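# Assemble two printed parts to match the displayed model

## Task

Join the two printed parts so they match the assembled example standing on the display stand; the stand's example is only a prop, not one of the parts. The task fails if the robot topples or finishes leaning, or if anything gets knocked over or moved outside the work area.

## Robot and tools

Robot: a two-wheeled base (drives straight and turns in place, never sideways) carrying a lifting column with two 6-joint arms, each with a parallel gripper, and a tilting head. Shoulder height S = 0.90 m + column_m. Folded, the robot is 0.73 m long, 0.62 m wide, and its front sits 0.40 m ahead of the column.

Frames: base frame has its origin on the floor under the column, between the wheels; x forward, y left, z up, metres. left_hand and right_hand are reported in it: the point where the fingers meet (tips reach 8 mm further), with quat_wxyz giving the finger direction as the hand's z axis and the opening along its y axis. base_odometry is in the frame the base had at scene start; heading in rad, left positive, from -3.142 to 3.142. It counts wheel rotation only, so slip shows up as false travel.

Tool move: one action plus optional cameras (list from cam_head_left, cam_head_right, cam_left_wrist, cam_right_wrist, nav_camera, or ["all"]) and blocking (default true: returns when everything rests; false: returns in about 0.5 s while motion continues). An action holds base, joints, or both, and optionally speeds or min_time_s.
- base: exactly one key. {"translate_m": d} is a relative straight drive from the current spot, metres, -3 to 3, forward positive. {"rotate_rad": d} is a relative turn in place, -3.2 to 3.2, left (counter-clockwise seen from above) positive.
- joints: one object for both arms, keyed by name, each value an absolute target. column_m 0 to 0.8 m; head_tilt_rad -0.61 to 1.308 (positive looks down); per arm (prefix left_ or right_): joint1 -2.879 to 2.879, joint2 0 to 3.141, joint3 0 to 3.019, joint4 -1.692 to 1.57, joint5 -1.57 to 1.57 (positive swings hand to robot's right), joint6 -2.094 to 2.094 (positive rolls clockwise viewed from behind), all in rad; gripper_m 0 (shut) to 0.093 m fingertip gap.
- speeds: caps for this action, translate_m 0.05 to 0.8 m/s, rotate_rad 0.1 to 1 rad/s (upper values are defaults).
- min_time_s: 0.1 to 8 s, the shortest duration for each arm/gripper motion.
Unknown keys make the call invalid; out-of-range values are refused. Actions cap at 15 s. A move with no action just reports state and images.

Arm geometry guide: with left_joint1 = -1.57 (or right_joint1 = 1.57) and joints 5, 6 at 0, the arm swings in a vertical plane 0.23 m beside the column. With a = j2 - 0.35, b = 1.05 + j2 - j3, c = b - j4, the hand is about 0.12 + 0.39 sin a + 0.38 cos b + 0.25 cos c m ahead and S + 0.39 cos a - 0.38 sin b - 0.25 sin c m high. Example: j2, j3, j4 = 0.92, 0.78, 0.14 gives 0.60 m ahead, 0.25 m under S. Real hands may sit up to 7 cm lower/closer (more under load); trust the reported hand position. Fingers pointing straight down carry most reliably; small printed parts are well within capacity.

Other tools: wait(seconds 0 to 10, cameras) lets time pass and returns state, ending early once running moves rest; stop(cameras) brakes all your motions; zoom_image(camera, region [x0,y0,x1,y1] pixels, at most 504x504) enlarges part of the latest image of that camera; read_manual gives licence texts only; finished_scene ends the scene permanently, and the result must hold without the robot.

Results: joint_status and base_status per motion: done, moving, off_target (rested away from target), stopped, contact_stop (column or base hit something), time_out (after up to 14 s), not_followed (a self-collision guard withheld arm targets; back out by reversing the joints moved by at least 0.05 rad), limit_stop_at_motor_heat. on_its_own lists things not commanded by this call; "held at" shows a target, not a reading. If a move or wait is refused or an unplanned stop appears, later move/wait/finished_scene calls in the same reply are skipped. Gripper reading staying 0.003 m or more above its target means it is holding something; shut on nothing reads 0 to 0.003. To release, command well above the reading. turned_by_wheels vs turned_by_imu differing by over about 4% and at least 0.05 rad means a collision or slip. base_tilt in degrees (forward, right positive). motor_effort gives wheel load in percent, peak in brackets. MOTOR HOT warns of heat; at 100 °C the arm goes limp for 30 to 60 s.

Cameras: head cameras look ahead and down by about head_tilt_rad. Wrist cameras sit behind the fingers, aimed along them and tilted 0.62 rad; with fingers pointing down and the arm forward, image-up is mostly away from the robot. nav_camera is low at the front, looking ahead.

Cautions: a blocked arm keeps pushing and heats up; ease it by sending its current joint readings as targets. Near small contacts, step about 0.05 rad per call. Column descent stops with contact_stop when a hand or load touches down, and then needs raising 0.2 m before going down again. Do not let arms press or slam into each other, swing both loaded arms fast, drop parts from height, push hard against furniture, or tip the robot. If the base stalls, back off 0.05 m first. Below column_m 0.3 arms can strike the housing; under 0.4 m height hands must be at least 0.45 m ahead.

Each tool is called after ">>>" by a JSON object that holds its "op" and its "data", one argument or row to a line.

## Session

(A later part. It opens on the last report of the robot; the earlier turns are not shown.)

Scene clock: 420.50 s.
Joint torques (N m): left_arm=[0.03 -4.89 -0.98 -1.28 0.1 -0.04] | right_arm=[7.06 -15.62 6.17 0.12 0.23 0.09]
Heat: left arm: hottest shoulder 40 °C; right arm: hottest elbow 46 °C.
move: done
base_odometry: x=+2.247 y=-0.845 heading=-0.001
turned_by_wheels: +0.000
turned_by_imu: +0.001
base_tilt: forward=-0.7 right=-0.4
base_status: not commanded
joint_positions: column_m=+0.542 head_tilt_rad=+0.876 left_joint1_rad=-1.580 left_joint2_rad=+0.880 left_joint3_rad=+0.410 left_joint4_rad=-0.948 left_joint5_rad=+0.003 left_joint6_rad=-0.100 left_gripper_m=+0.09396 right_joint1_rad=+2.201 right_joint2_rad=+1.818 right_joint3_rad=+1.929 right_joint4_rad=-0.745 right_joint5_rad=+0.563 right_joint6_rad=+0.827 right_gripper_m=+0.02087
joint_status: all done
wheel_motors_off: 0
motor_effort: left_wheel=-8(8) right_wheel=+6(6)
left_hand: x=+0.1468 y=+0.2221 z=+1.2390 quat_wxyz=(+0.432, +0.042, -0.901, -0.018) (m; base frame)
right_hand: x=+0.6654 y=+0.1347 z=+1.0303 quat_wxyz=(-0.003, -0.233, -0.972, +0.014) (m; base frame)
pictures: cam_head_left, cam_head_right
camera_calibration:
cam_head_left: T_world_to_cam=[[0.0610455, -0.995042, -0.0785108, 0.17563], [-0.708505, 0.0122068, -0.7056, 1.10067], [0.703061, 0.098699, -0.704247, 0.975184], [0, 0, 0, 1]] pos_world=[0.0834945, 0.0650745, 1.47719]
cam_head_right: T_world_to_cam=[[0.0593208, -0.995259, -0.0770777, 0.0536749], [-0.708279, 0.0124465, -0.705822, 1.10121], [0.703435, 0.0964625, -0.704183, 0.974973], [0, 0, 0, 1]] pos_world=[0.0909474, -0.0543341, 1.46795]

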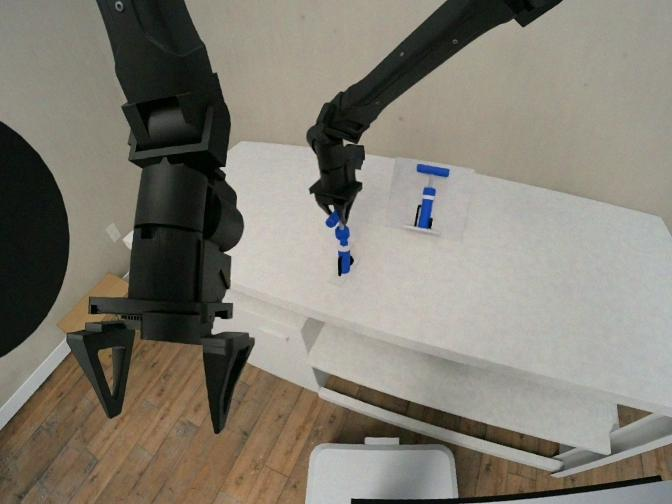

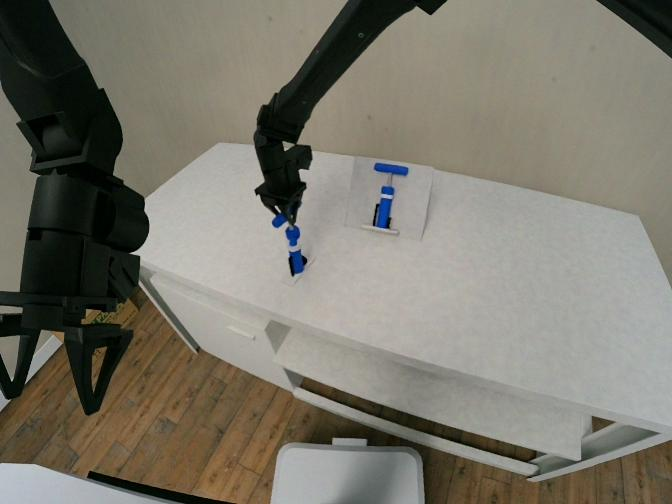

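>>> {"op": "move", "data": {
  "joints": {"column_m":0.585}
}}

>>> {"op": "move", "data": {
  "base": {"translate_m":-0.016},
  "speeds": {"translate_m":0.05},
  "cameras": ["cam_head_left","cam_head_right","cam_right_wrist"]
}}

>>> {"op": "zoom_image", "data": {
  "camera": "cam_head_right",
  "region": [260, 190, 330, 290]
}}

>>> {"op": "zoom_image", "data": {
  "camera": "cam_head_left",
  "region": [310, 190, 380, 290]
}}

>>> {"op": "zoom_image", "data": {
  "camera": "cam_right_wrist",
  "region": [280, 90, 420, 230]
}}

Scene clock: 460.13 s.
Joint torques (N m): left_arm=[-0.09 -4.84 -0.99 -1.31 0.09 -0.04] | right_arm=[7.06 -15.79 6.26 0.12 0.14 0.07]
Heat: left arm: hottest shoulder 39 °C; right arm: hottest elbow 46 °C.
move: done
base_odometry: x=+2.247 y=-0.845 heading=-0.001
turned_by_wheels: +0.000
turned_by_imu: +0.001
base_tilt: forward=-0.7 right=-0.4
base_status: not commanded
joint_positions: column_m=+0.585 head_tilt_rad=+0.876 left_joint1_rad=-1.580 left_joint2_rad=+0.880 left_joint3_rad=+0.410 left_joint4_rad=-0.948 left_joint5_rad=+0.003 left_joint6_rad=-0.100 left_gripper_m=+0.09396 right_joint1_rad=+2.201 right_joint2_rad=+1.820 right_joint3_rad=+1.929 right_joint4_rad=-0.747 right_joint5_rad=+0.564 right_joint6_rad=+0.827 right_gripper_m=+0.02087
joint_status: all done
wheel_motors_off: 0
motor_effort: left_wheel=-7(9) right_wheel=+4(7)
left_hand: x=+0.1468 y=+0.2221 z=+1.2819 quat_wxyz=(+0.432, +0.042, -0.901, -0.018) (m; base frame)
right_hand: x=+0.6638 y=+0.1348 z=+1.0717 quat_wxyz=(-0.002, -0.232, -0.973, +0.016) (m; base frame)
pictures: none

Scene clock: 461.00 s.
Joint torques (N m): left_arm=[-0.03 -4.6 -0.98 -1.33 0.1 -0.02] | right_arm=[6.95 -16.32 6.11 0.27 0.16 0.05]
Heat: left arm: hottest shoulder 39 °C; right arm: hottest elbow 46 °C.
move: done
base_odometry: x=+2.231 y=-0.845 heading=-0.001
turned_by_wheels: +0.000
turned_by_imu: +0.000
base_tilt: forward=-0.7 right=-0.4
base_status: done
joint_positions: column_m=+0.585 head_tilt_rad=+0.876 left_joint1_rad=-1.580 left_joint2_rad=+0.880 left_joint3_rad=+0.409 left_joint4_rad=-0.948 left_joint5_rad=+0.003 left_joint6_rad=-0.100 left_gripper_m=+0.09396 right_joint1_rad=+2.200 right_joint2_rad=+1.822 right_joint3_rad=+1.929 right_joint4_rad=-0.749 right_joint5_rad=+0.565 right_joint6_rad=+0.827 right_gripper_m=+0.02087
joint_status: not commanded
wheel_motors_off: 0
motor_effort: left_wheel=-3(46) right_wheel=-1(32)
left_hand: x=+0.1462 y=+0.2221 z=+1.2821 quat_wxyz=(+0.432, +0.042, -0.901, -0.018) (m; base frame)
right_hand: x=+0.6629 y=+0.1340 z=+1.0704 quat_wxyz=(-0.001, -0.231, -0.973, +0.018) (m; base frame)
pictures: cam_head_left, cam_head_right, cam_right_wrist
camera_calibration:
cam_head_left: T_world_to_cam=[[0.0610455, -0.995042, -0.0785108, 0.178999], [-0.708505, 0.0122068, -0.7056, 1.13094], [0.703061, 0.098699, -0.704247, 1.0054], [0, 0, 0, 1]] pos_world=[0.0834945, 0.0650745, 1.52009]
cam_head_right: T_world_to_cam=[[0.0593208, -0.995259, -0.0770777, 0.0569815], [-0.708279, 0.0124465, -0.705822, 1.13149], [0.703435, 0.0964625, -0.704183, 1.00518], [0, 0, 0, 1]] pos_world=[0.0909474, -0.0543341, 1.51085]
cam_right_wrist: T_world_to_cam=[[-0.443073, -0.896158, 0.0242264, 0.387715], [-0.722935, 0.373149, 0.581485, -0.189388], [-0.530143, 0.240126, -0.813196, 1.32], [0, 0, 0, 1]] pos_world=[0.734658, 0.101158, 1.17415]

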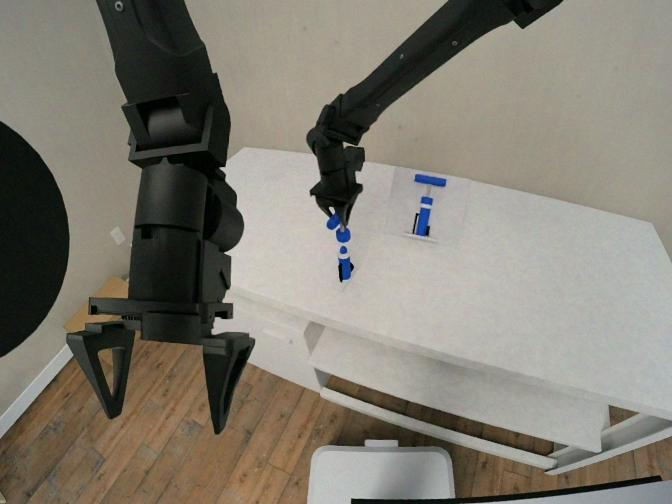

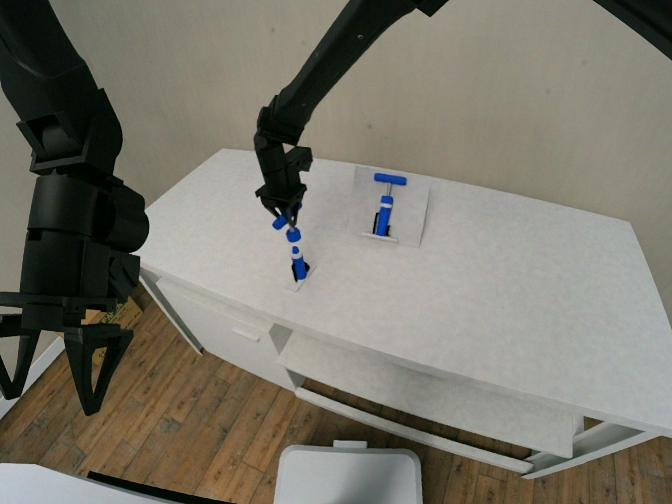

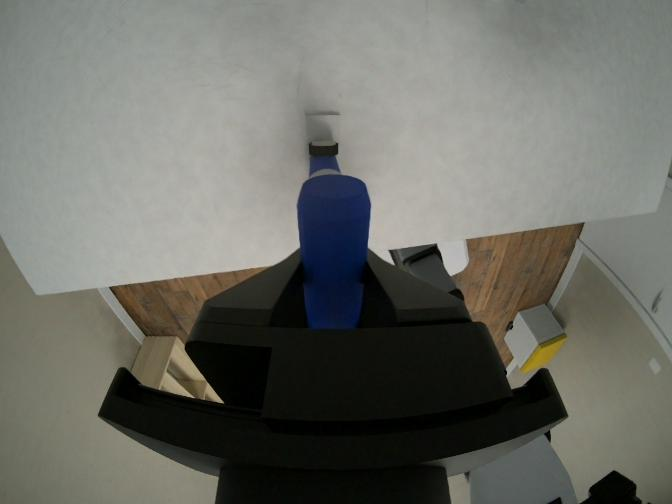

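Scaled by 5.040 from the camera's 672x504 image, which has a finer 960x720 frame.

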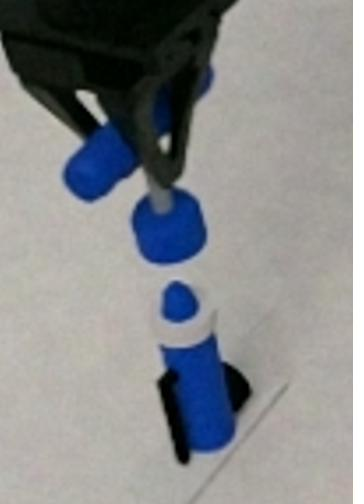

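Scaled by 5.040 from the camera's 672x504 image, which has a finer 960x720 frame.

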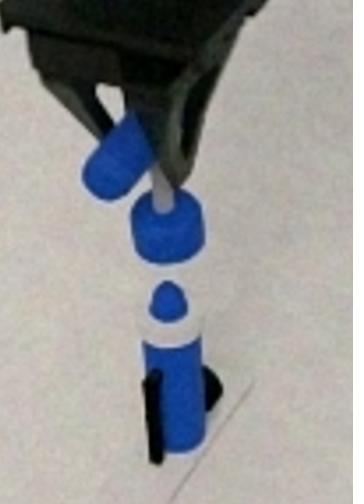

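Scaled by 3.600 from the camera's 672x504 image, which has a finer 960x720 frame.

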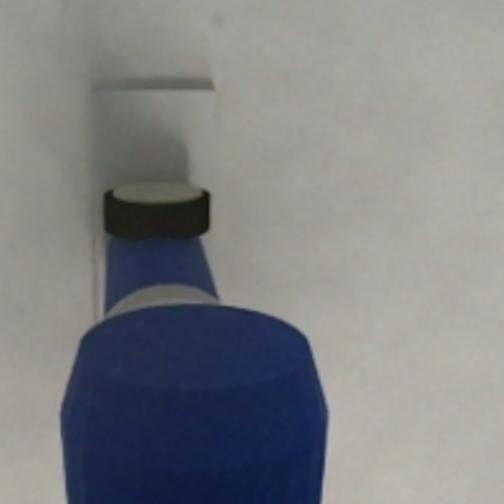

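>>> {"op": "move", "data": {
  "joints": {"right_joint5_rad":0.546,"column_m":0.557},
  "cameras": ["cam_head_left","cam_head_right","cam_right_wrist"]
}}

>>> {"op": "zoom_image", "data": {
  "camera": "cam_head_right",
  "region": [270, 210, 320, 260]
}}

>>> {"op": "zoom_image", "data": {
  "camera": "cam_head_left",
  "region": [320, 210, 370, 260]
}}

>>> {"op": "zoom_image", "data": {
  "camera": "cam_right_wrist",
  "region": [280, 90, 420, 230]
}}

Scene clock: 487.97 s.
Joint torques (N m): left_arm=[-0.09 -4.78 -0.98 -1.33 0.09 -0.03] | right_arm=[6.83 -16.44 6.13 0.16 -0.02 0.07]
Heat: left arm: hottest shoulder 39 °C; right arm: hottest elbow 46 °C.
move: done
base_odometry: x=+2.231 y=-0.845 heading=-0.001
turned_by_wheels: +0.000
turned_by_imu: +0.001
base_tilt: forward=-0.7 right=-0.4
base_status: not commanded
joint_positions: column_m=+0.557 head_tilt_rad=+0.876 left_joint1_rad=-1.580 left_joint2_rad=+0.880 left_joint3_rad=+0.409 left_joint4_rad=-0.948 left_joint5_rad=+0.003 left_joint6_rad=-0.100 left_gripper_m=+0.09396 right_joint1_rad=+2.200 right_joint2_rad=+1.823 right_joint3_rad=+1.929 right_joint4_rad=-0.749 right_joint5_rad=+0.548 right_joint6_rad=+0.827 right_gripper_m=+0.02087
joint_status: all done
wheel_motors_off: 0
motor_effort: left_wheel=-5(5) right_wheel=-1(3)
left_hand: x=+0.1462 y=+0.2221 z=+1.2542 quat_wxyz=(+0.432, +0.042, -0.901, -0.018) (m; base frame)
right_hand: x=+0.6616 y=+0.1369 z=+1.0423 quat_wxyz=(+0.004, -0.231, -0.973, +0.011) (m; base frame)
pictures: cam_head_left, cam_head_right, cam_right_wrist
camera_calibration:
cam_head_left: T_world_to_cam=[[0.0610455, -0.995042, -0.0785108, 0.176808], [-0.708505, 0.0122068, -0.7056, 1.11125], [0.703061, 0.098699, -0.704247, 0.985747], [0, 0, 0, 1]] pos_world=[0.0834945, 0.0650745, 1.49219]
cam_head_right: T_world_to_cam=[[0.0593208, -0.995259, -0.0770777, 0.0548311], [-0.708279, 0.0124465, -0.705822, 1.11179], [0.703435, 0.0964625, -0.704183, 0.985536], [0, 0, 0, 1]] pos_world=[0.0909474, -0.0543341, 1.48295]
cam_right_wrist: T_world_to_cam=[[-0.44308, -0.896391, 0.0127556, 0.402349], [-0.719124, 0.363882, 0.591988, -0.187152], [-0.535295, 0.253125, -0.805846, 1.28975], [0, 0, 0, 1]] pos_world=[0.734083, 0.102296, 1.145]

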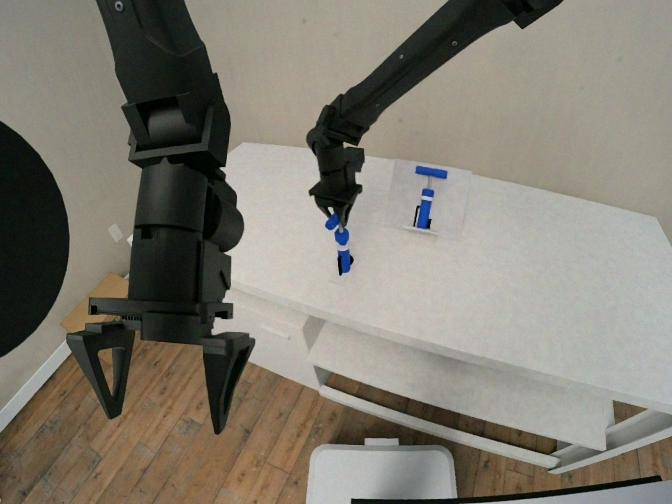

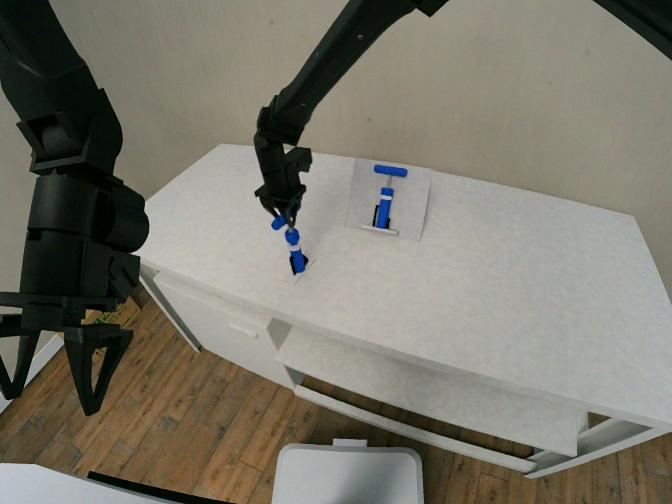

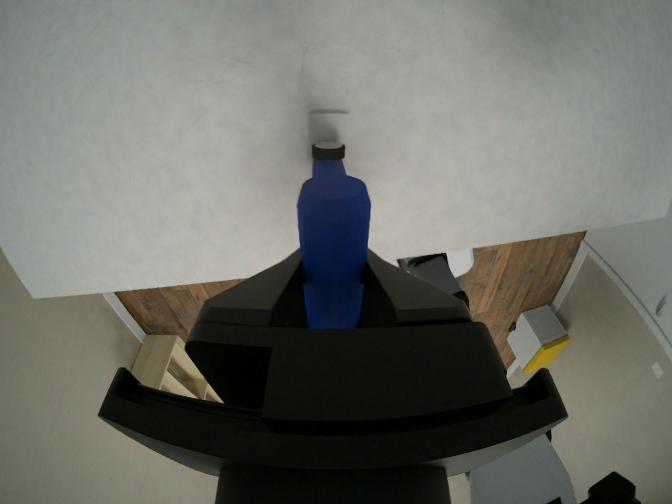

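Scaled by 10.080 from the camera's 672x504 image, which has a finer 960x720 frame.

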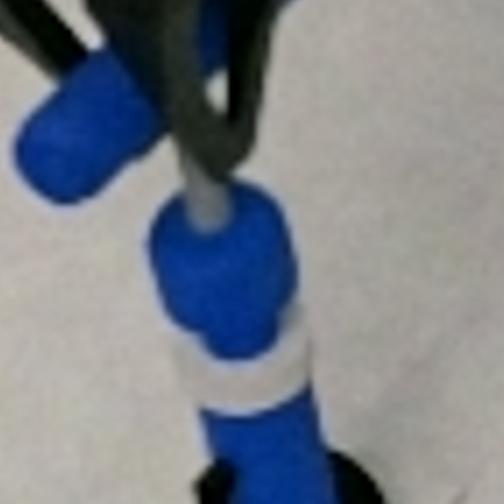

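Scaled by 10.080 from the camera's 672x504 image, which has a finer 960x720 frame.

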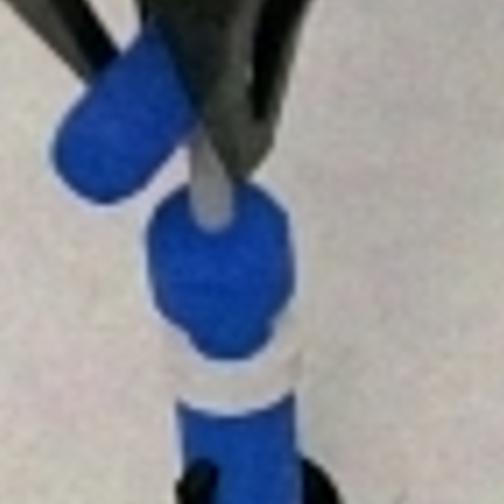

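Scaled by 3.600 from the camera's 672x504 image, which has a finer 960x720 frame.

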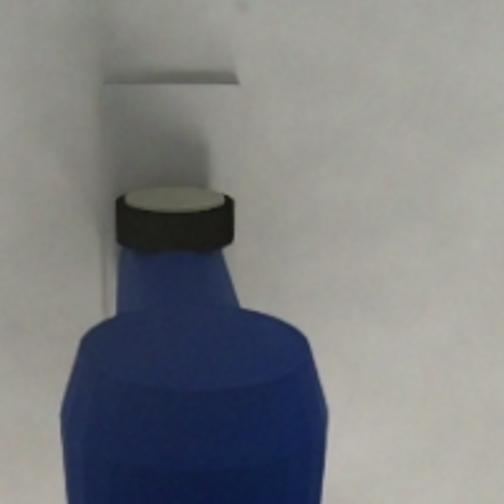

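>>> {"op": "move", "data": {
  "joints": {"column_m":0.545},
  "cameras": ["cam_head_left","cam_head_right"]
}}

>>> {"op": "zoom_image", "data": {
  "camera": "cam_head_right",
  "region": [270, 210, 320, 260]
}}

>>> {"op": "zoom_image", "data": {
  "camera": "cam_head_left",
  "region": [320, 210, 370, 260]
}}

Scene clock: 501.37 s.
Joint torques (N m): left_arm=[-0.03 -4.72 -0.98 -1.33 0.09 -0.03] | right_arm=[7.06 -16.15 6.15 0.35 -0.01 0.07]
Heat: left arm: hottest shoulder 39 °C; right arm: hottest elbow 46 °C.
move: done
base_odometry: x=+2.231 y=-0.845 heading=-0.001
turned_by_wheels: +0.000
turned_by_imu: +0.001
base_tilt: forward=-0.7 right=-0.4
base_status: not commanded
joint_positions: column_m=+0.545 head_tilt_rad=+0.876 left_joint1_rad=-1.580 left_joint2_rad=+0.880 left_joint3_rad=+0.409 left_joint4_rad=-0.948 left_joint5_rad=+0.003 left_joint6_rad=-0.100 left_gripper_m=+0.09396 right_joint1_rad=+2.200 right_joint2_rad=+1.823 right_joint3_rad=+1.929 right_joint4_rad=-0.750 right_joint5_rad=+0.547 right_joint6_rad=+0.827 right_gripper_m=+0.02087
joint_status: all done
wheel_motors_off: 0
motor_effort: left_wheel=-5(6) right_wheel=-1(3)
left_hand: x=+0.1462 y=+0.2221 z=+1.2422 quat_wxyz=(+0.432, +0.042, -0.901, -0.018) (m; base frame)
right_hand: x=+0.6610 y=+0.1371 z=+1.0299 quat_wxyz=(+0.005, -0.231, -0.973, +0.011) (m; base frame)
pictures: cam_head_left, cam_head_right
camera_calibration:
cam_head_left: T_world_to_cam=[[0.0610455, -0.995042, -0.0785108, 0.175866], [-0.708505, 0.0122068, -0.7056, 1.10279], [0.703061, 0.098699, -0.704247, 0.977296], [0, 0, 0, 1]] pos_world=[0.0834945, 0.0650745, 1.48019]
cam_head_right: T_world_to_cam=[[0.0593208, -0.995259, -0.0770777, 0.0539061], [-0.708279, 0.0124465, -0.705822, 1.10332], [0.703435, 0.0964625, -0.704183, 0.977086], [0, 0, 0, 1]] pos_world=[0.0909474, -0.0543341, 1.47095]

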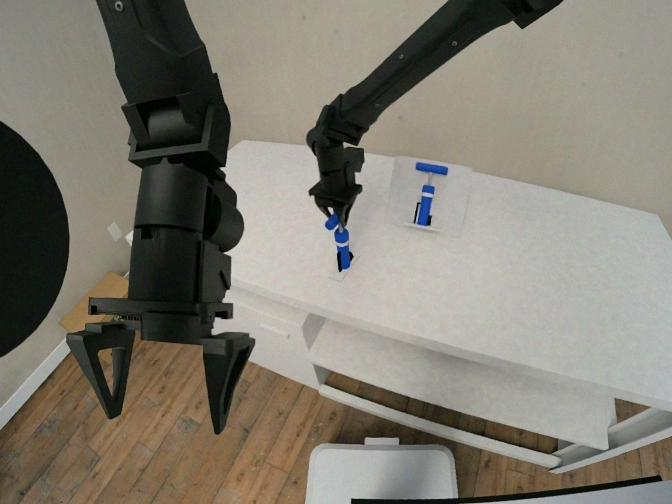

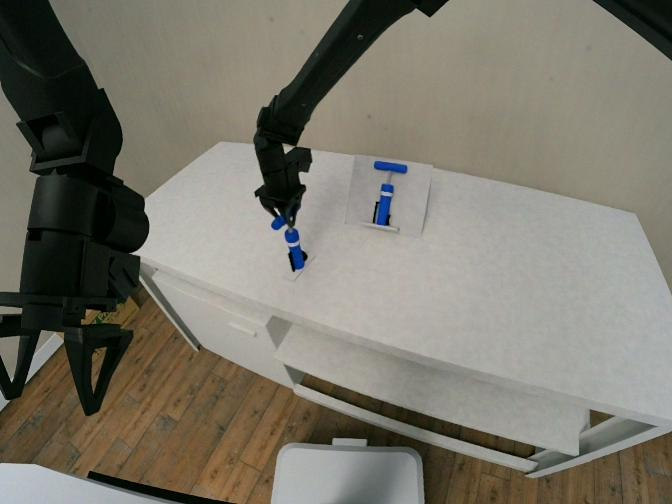

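Scaled by 10.080 from the camera's 672x504 image, which has a finer 960x720 frame.

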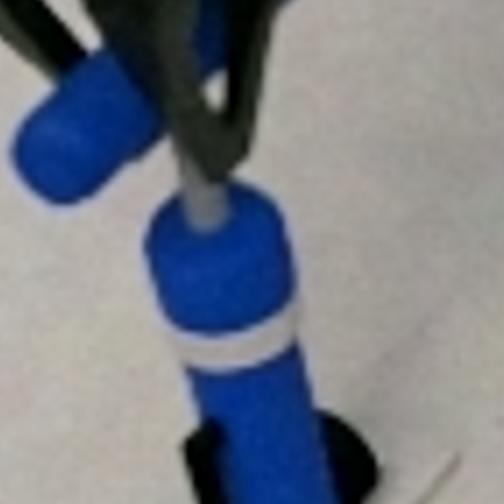

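Scaled by 10.080 from the camera's 672x504 image, which has a finer 960x720 frame.

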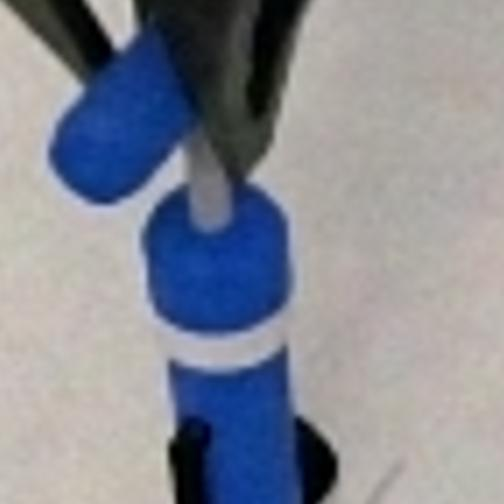

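>>> {"op": "move", "data": {
  "joints": {"column_m":0.535},
  "cameras": ["cam_head_left","cam_head_right"]
}}

>>> {"op": "zoom_image", "data": {
  "camera": "cam_head_right",
  "region": [270, 210, 320, 260]
}}

>>> {"op": "zoom_image", "data": {
  "camera": "cam_head_right",
  "region": [360, 150, 420, 240]
}}

Scene clock: 506.80 s.
Joint torques (N m): left_arm=[0.03 -4.78 -0.94 -1.32 0.1 -0.03] | right_arm=[6.24 -15.09 6.08 0.94 0.07 0.05]
Heat: left arm: hottest shoulder 39 °C; right arm: hottest elbow 46 °C.
move: done
base_odometry: x=+2.231 y=-0.845 heading=-0.001
turned_by_wheels: +0.000
turned_by_imu: +0.001
base_tilt: forward=-0.6 right=-0.4
base_status: not commanded
joint_positions: column_m=+0.535 head_tilt_rad=+0.876 left_joint1_rad=-1.580 left_joint2_rad=+0.880 left_joint3_rad=+0.409 left_joint4_rad=-0.948 left_joint5_rad=+0.003 left_joint6_rad=-0.100 left_gripper_m=+0.09396 right_joint1_rad=+2.206 right_joint2_rad=+1.812 right_joint3_rad=+1.929 right_joint4_rad=-0.768 right_joint5_rad=+0.545 right_joint6_rad=+0.829 right_gripper_m=+0.02087
joint_status: all done
wheel_motors_off: 0
motor_effort: left_wheel=-6(7) right_wheel=-1(3)
left_hand: x=+0.1462 y=+0.2221 z=+1.2322 quat_wxyz=(+0.432, +0.042, -0.901, -0.018) (m; base frame)
right_hand: x=+0.6621 y=+0.1379 z=+1.0279 quat_wxyz=(+0.008, -0.229, -0.973, +0.009) (m; base frame)
pictures: cam_head_left, cam_head_right
camera_calibration:
cam_head_left: T_world_to_cam=[[0.0610455, -0.995042, -0.0785108, 0.175081], [-0.708505, 0.0122068, -0.7056, 1.09573], [0.703061, 0.098699, -0.704247, 0.970254], [0, 0, 0, 1]] pos_world=[0.0834945, 0.0650745, 1.47019]
cam_head_right: T_world_to_cam=[[0.0593208, -0.995259, -0.0770777, 0.0531353], [-0.708279, 0.0124465, -0.705822, 1.09627], [0.703435, 0.0964625, -0.704183, 0.970044], [0, 0, 0, 1]] pos_world=[0.0909474, -0.0543341, 1.46095]

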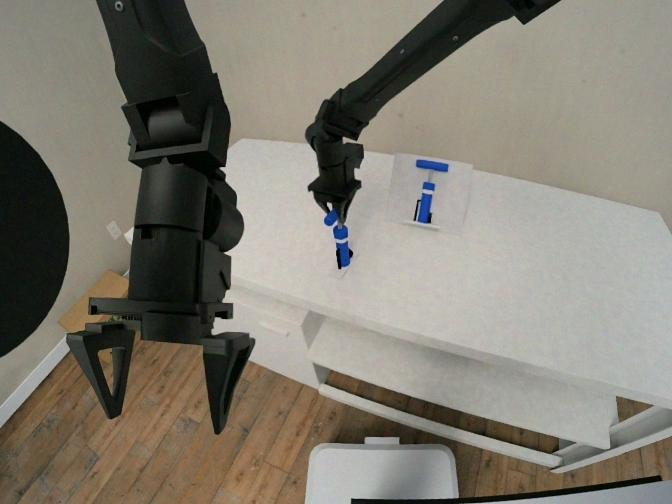

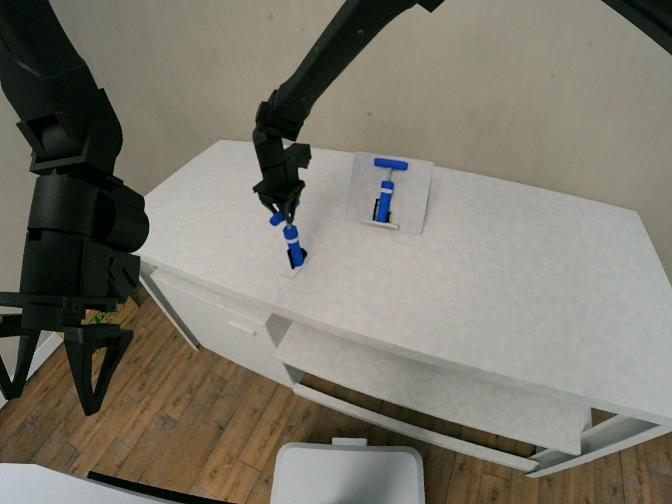

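Scaled by 10.080 from the camera's 672x504 image, which has a finer 960x720 frame.

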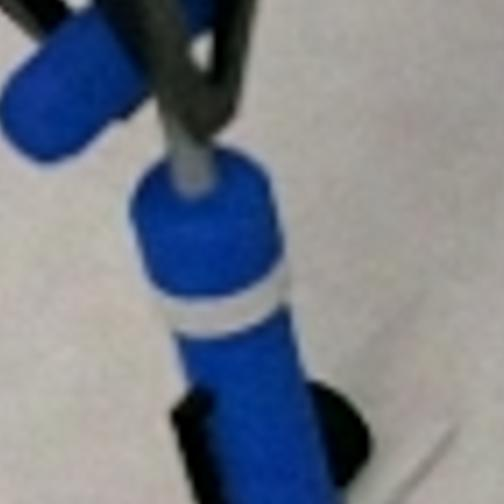

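Scaled by 5.600 from the camera's 672x504 image, which has a finer 960x720 frame.

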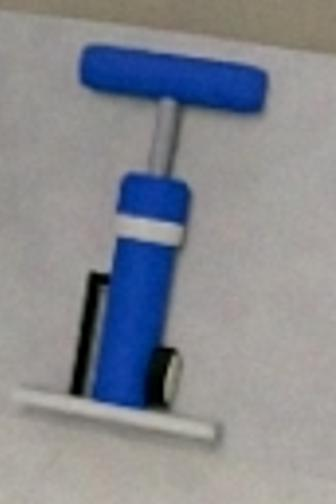

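>>> {"op": "move", "data": {
  "joints": {"column_m":0.542}
}}

>>> {"op": "move", "data": {
  "joints": {"right_gripper_m":0.06},
  "min_time_s": 2.5,
  "cameras": ["cam_head_left","cam_head_right"]
}}

>>> {"op": "zoom_image", "data": {
  "camera": "cam_head_right",
  "region": [250, 200, 330, 290]
}}

>>> {"op": "zoom_image", "data": {
  "camera": "cam_head_left",
  "region": [300, 200, 380, 290]
}}

Scene clock: 514.83 s.
Joint torques (N m): left_arm=[0.03 -4.72 -0.98 -1.33 0.09 -0.03] | right_arm=[7.12 -15.5 6.13 0.95 0.08 0.05]
Heat: left arm: hottest shoulder 39 °C; right arm: hottest elbow 46 °C.
move: done
base_odometry: x=+2.231 y=-0.845 heading=-0.001
turned_by_wheels: +0.000
turned_by_imu: +0.001
base_tilt: forward=-0.7 right=-0.4
base_status: not commanded
joint_positions: column_m=+0.542 head_tilt_rad=+0.876 left_joint1_rad=-1.580 left_joint2_rad=+0.880 left_joint3_rad=+0.409 left_joint4_rad=-0.948 left_joint5_rad=+0.003 left_joint6_rad=-0.100 left_gripper_m=+0.09396 right_joint1_rad=+2.205 right_joint2_rad=+1.816 right_joint3_rad=+1.929 right_joint4_rad=-0.768 right_joint5_rad=+0.545 right_joint6_rad=+0.829 right_gripper_m=+0.02087
joint_status: all done
wheel_motors_off: 0
motor_effort: left_wheel=-5(7) right_wheel=+0(2)
left_hand: x=+0.1462 y=+0.2221 z=+1.2391 quat_wxyz=(+0.432, +0.042, -0.901, -0.018) (m; base frame)
right_hand: x=+0.6603 y=+0.1377 z=+1.0324 quat_wxyz=(+0.010, -0.228, -0.974, +0.011) (m; base frame)
pictures: none

Scene clock: 517.63 s.
Joint torques (N m): left_arm=[-0.03 -4.89 -0.91 -1.33 0.09 -0.03] | right_arm=[7.24 -15.91 6.15 1.01 0.04 0.06]
Heat: left arm: hottest shoulder 39 °C; right arm: hottest elbow 46 °C.
move: done
base_odometry: x=+2.231 y=-0.845 heading=-0.001
turned_by_wheels: +0.000
turned_by_imu: +0.001
base_tilt: forward=-0.7 right=-0.4
base_status: not commanded
joint_positions: column_m=+0.542 head_tilt_rad=+0.876 left_joint1_rad=-1.580 left_joint2_rad=+0.880 left_joint3_rad=+0.409 left_joint4_rad=-0.948 left_joint5_rad=+0.003 left_joint6_rad=-0.100 left_gripper_m=+0.09396 right_joint1_rad=+2.205 right_joint2_rad=+1.816 right_joint3_rad=+1.929 right_joint4_rad=-0.768 right_joint5_rad=+0.545 right_joint6_rad=+0.829 right_gripper_m=+0.05995
joint_status: all done
wheel_motors_off: 0
motor_effort: left_wheel=-6(7) right_wheel=-1(2)
left_hand: x=+0.1462 y=+0.2221 z=+1.2391 quat_wxyz=(+0.432, +0.042, -0.901, -0.018) (m; base frame)
right_hand: x=+0.6603 y=+0.1377 z=+1.0324 quat_wxyz=(+0.010, -0.228, -0.974, +0.011) (m; base frame)
pictures: cam_head_left, cam_head_right
camera_calibration:
cam_head_left: T_world_to_cam=[[0.0610455, -0.995042, -0.0785108, 0.175623], [-0.708505, 0.0122068, -0.7056, 1.1006], [0.703061, 0.098699, -0.704247, 0.975113], [0, 0, 0, 1]] pos_world=[0.0834945, 0.0650745, 1.47709]
cam_head_right: T_world_to_cam=[[0.0593208, -0.995259, -0.0770777, 0.0536672], [-0.708279, 0.0124465, -0.705822, 1.10114], [0.703435, 0.0964625, -0.704183, 0.974903], [0, 0, 0, 1]] pos_world=[0.0909474, -0.0543341, 1.46785]

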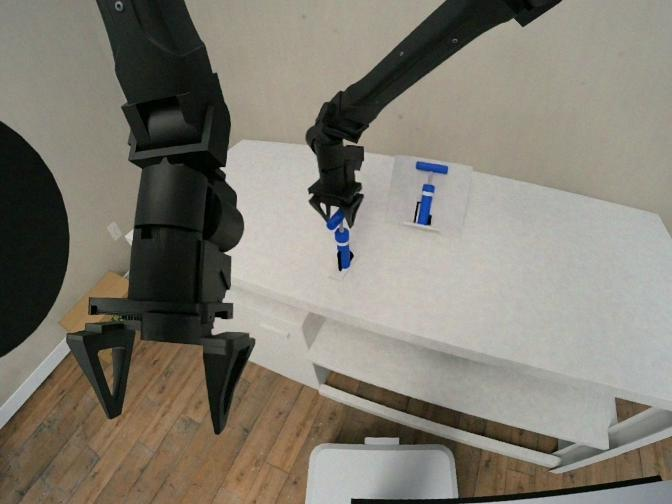

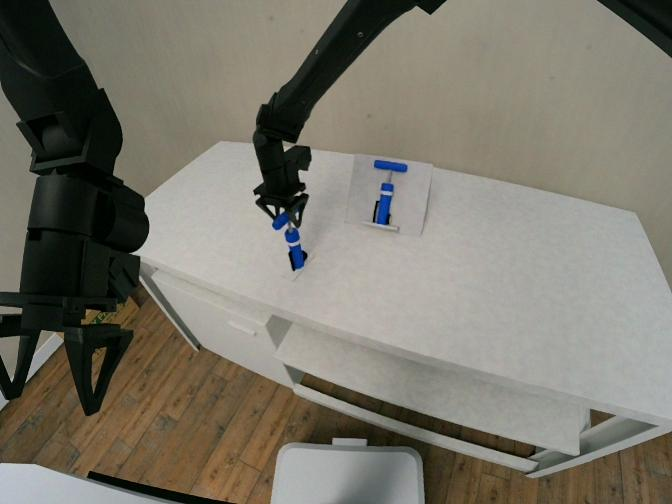

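Scaled by 5.600 from the camera's 672x504 image, which has a finer 960x720 frame.

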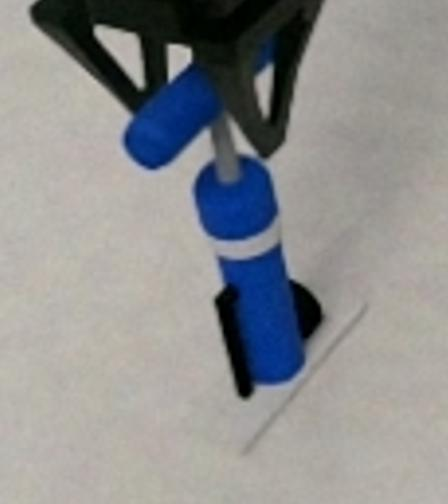

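Scaled by 5.600 from the camera's 672x504 image, which has a finer 960x720 frame.

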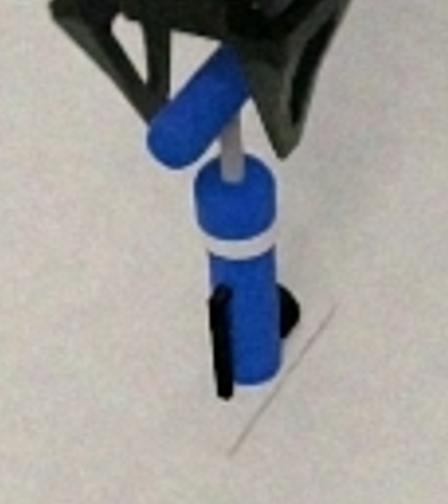

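>>> {"op": "move", "data": {
  "joints": {"column_m":0.7},
  "cameras": ["cam_head_left","cam_head_right","cam_right_wrist"]
}}

>>> {"op": "zoom_image", "data": {
  "camera": "cam_head_right",
  "region": [250, 230, 420, 320]
}}

>>> {"op": "zoom_image", "data": {
  "camera": "cam_right_wrist",
  "region": [250, 60, 410, 260]
}}

Scene clock: 524.20 s.
Joint torques (N m): left_arm=[-0.03 -4.78 -0.94 -1.33 0.1 -0.03] | right_arm=[6.48 -15.97 6.09 0.87 0.09 0.06]
Heat: left arm: hottest shoulder 39 °C; right arm: hottest shoulder 46 °C.
move: done
base_odometry: x=+2.231 y=-0.845 heading=-0.001
turned_by_wheels: +0.000
turned_by_imu: +0.002
base_tilt: forward=-0.7 right=-0.4
base_status: not commanded
joint_positions: column_m=+0.700 head_tilt_rad=+0.876 left_joint1_rad=-1.580 left_joint2_rad=+0.880 left_joint3_rad=+0.409 left_joint4_rad=-0.948 left_joint5_rad=+0.003 left_joint6_rad=-0.100 left_gripper_m=+0.09396 right_joint1_rad=+2.205 right_joint2_rad=+1.818 right_joint3_rad=+1.929 right_joint4_rad=-0.768 right_joint5_rad=+0.545 right_joint6_rad=+0.829 right_gripper_m=+0.05995
joint_status: all done
wheel_motors_off: 0
motor_effort: left_wheel=-6(7) right_wheel=-1(3)
left_hand: x=+0.1462 y=+0.2221 z=+1.3971 quat_wxyz=(+0.432, +0.042, -0.901, -0.018) (m; base frame)
right_hand: x=+0.6591 y=+0.1381 z=+1.1891 quat_wxyz=(+0.010, -0.228, -0.974, +0.011) (m; base frame)
pictures: cam_head_left, cam_head_right, cam_right_wrist
camera_calibration:
cam_head_left: T_world_to_cam=[[0.0610455, -0.995042, -0.0785108, 0.188027], [-0.708505, 0.0122068, -0.7056, 1.21208], [0.703061, 0.098699, -0.704247, 1.08638], [0, 0, 0, 1]] pos_world=[0.0834945, 0.0650745, 1.63509]
cam_head_right: T_world_to_cam=[[0.0593208, -0.995259, -0.0770777, 0.0658455], [-0.708279, 0.0124465, -0.705822, 1.21266], [0.703435, 0.0964625, -0.704183, 1.08616], [0, 0, 0, 1]] pos_world=[0.0909474, -0.0543341, 1.62585]
cam_right_wrist: T_world_to_cam=[[-0.436465, -0.899577, 0.0161251, 0.392515], [-0.714385, 0.357396, 0.6016, -0.290065], [-0.546949, 0.251058, -0.798634, 1.40588], [0, 0, 0, 1]] pos_world=[0.733045, 0.103808, 1.29096]

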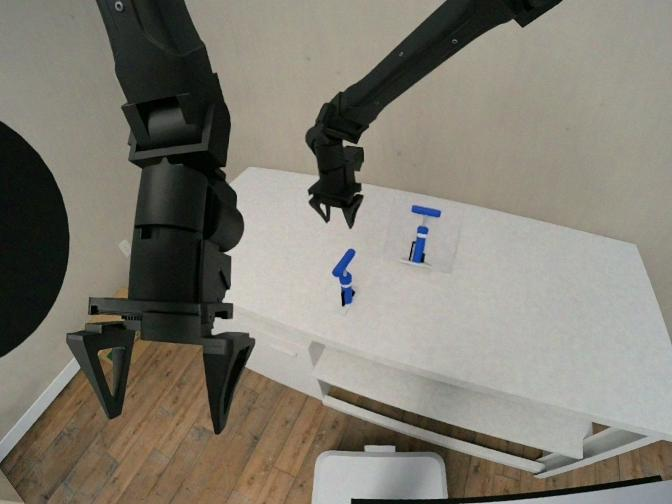

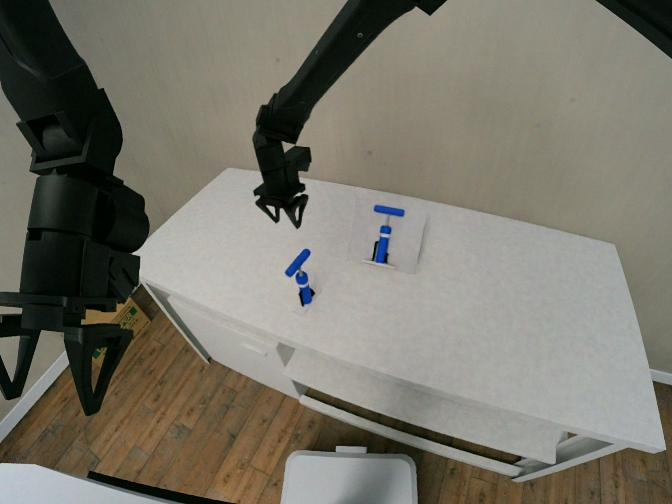

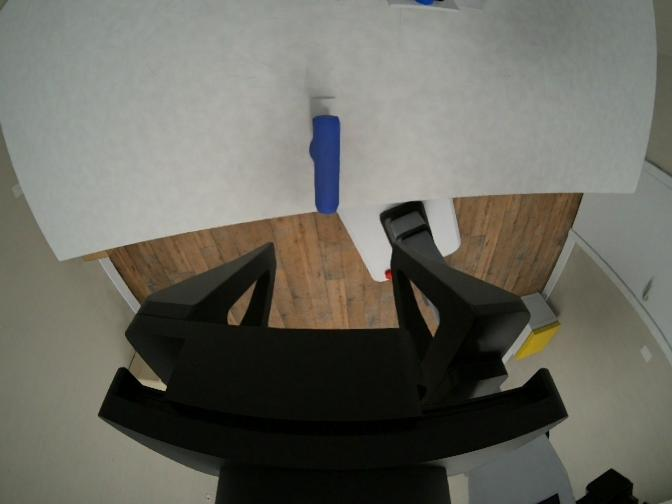

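Scaled by 2.965 from the camera's 672x504 image, which has a finer 960x720 frame.

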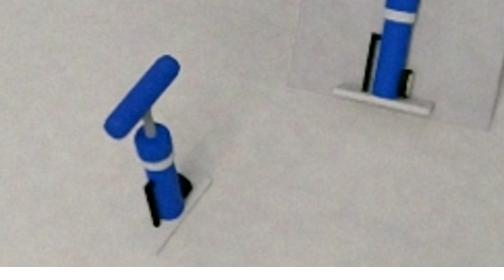

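Scaled by 2.520 from the camera's 672x504 image, which has a finer 960x720 frame.

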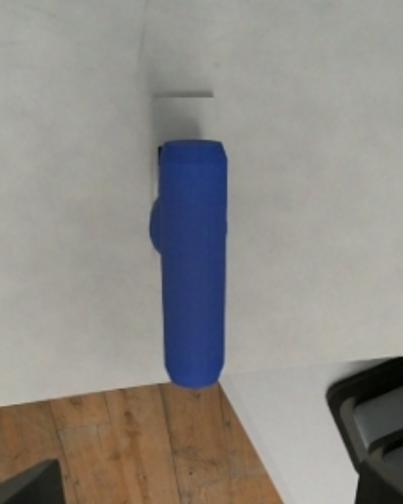

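>>> {"op": "zoom_image", "data": {
  "camera": "cam_head_left",
  "region": [325, 240, 365, 315]
}}

>>> {"op": "zoom_image", "data": {
  "camera": "cam_head_left",
  "region": [400, 195, 450, 275]
}}

Scaled by 6.720 from the camera's 672x504 image, which has a finer 960x720 frame.

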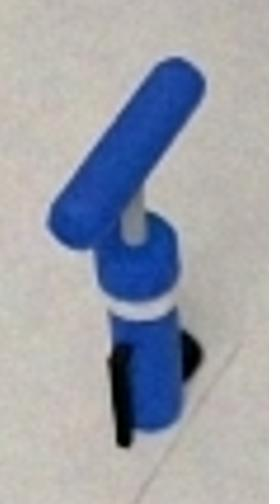

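Scaled by 6.300 from the camera's 672x504 image, which has a finer 960x720 frame.

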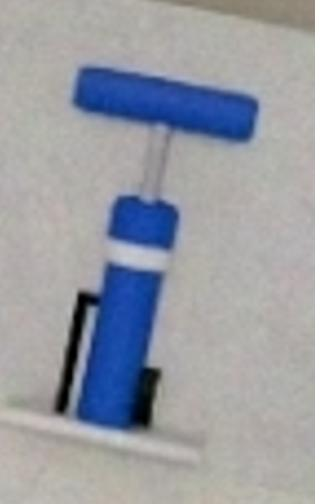

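>>> {"op": "finished_scene", "data": {

}}

The scene is finished: the task was done.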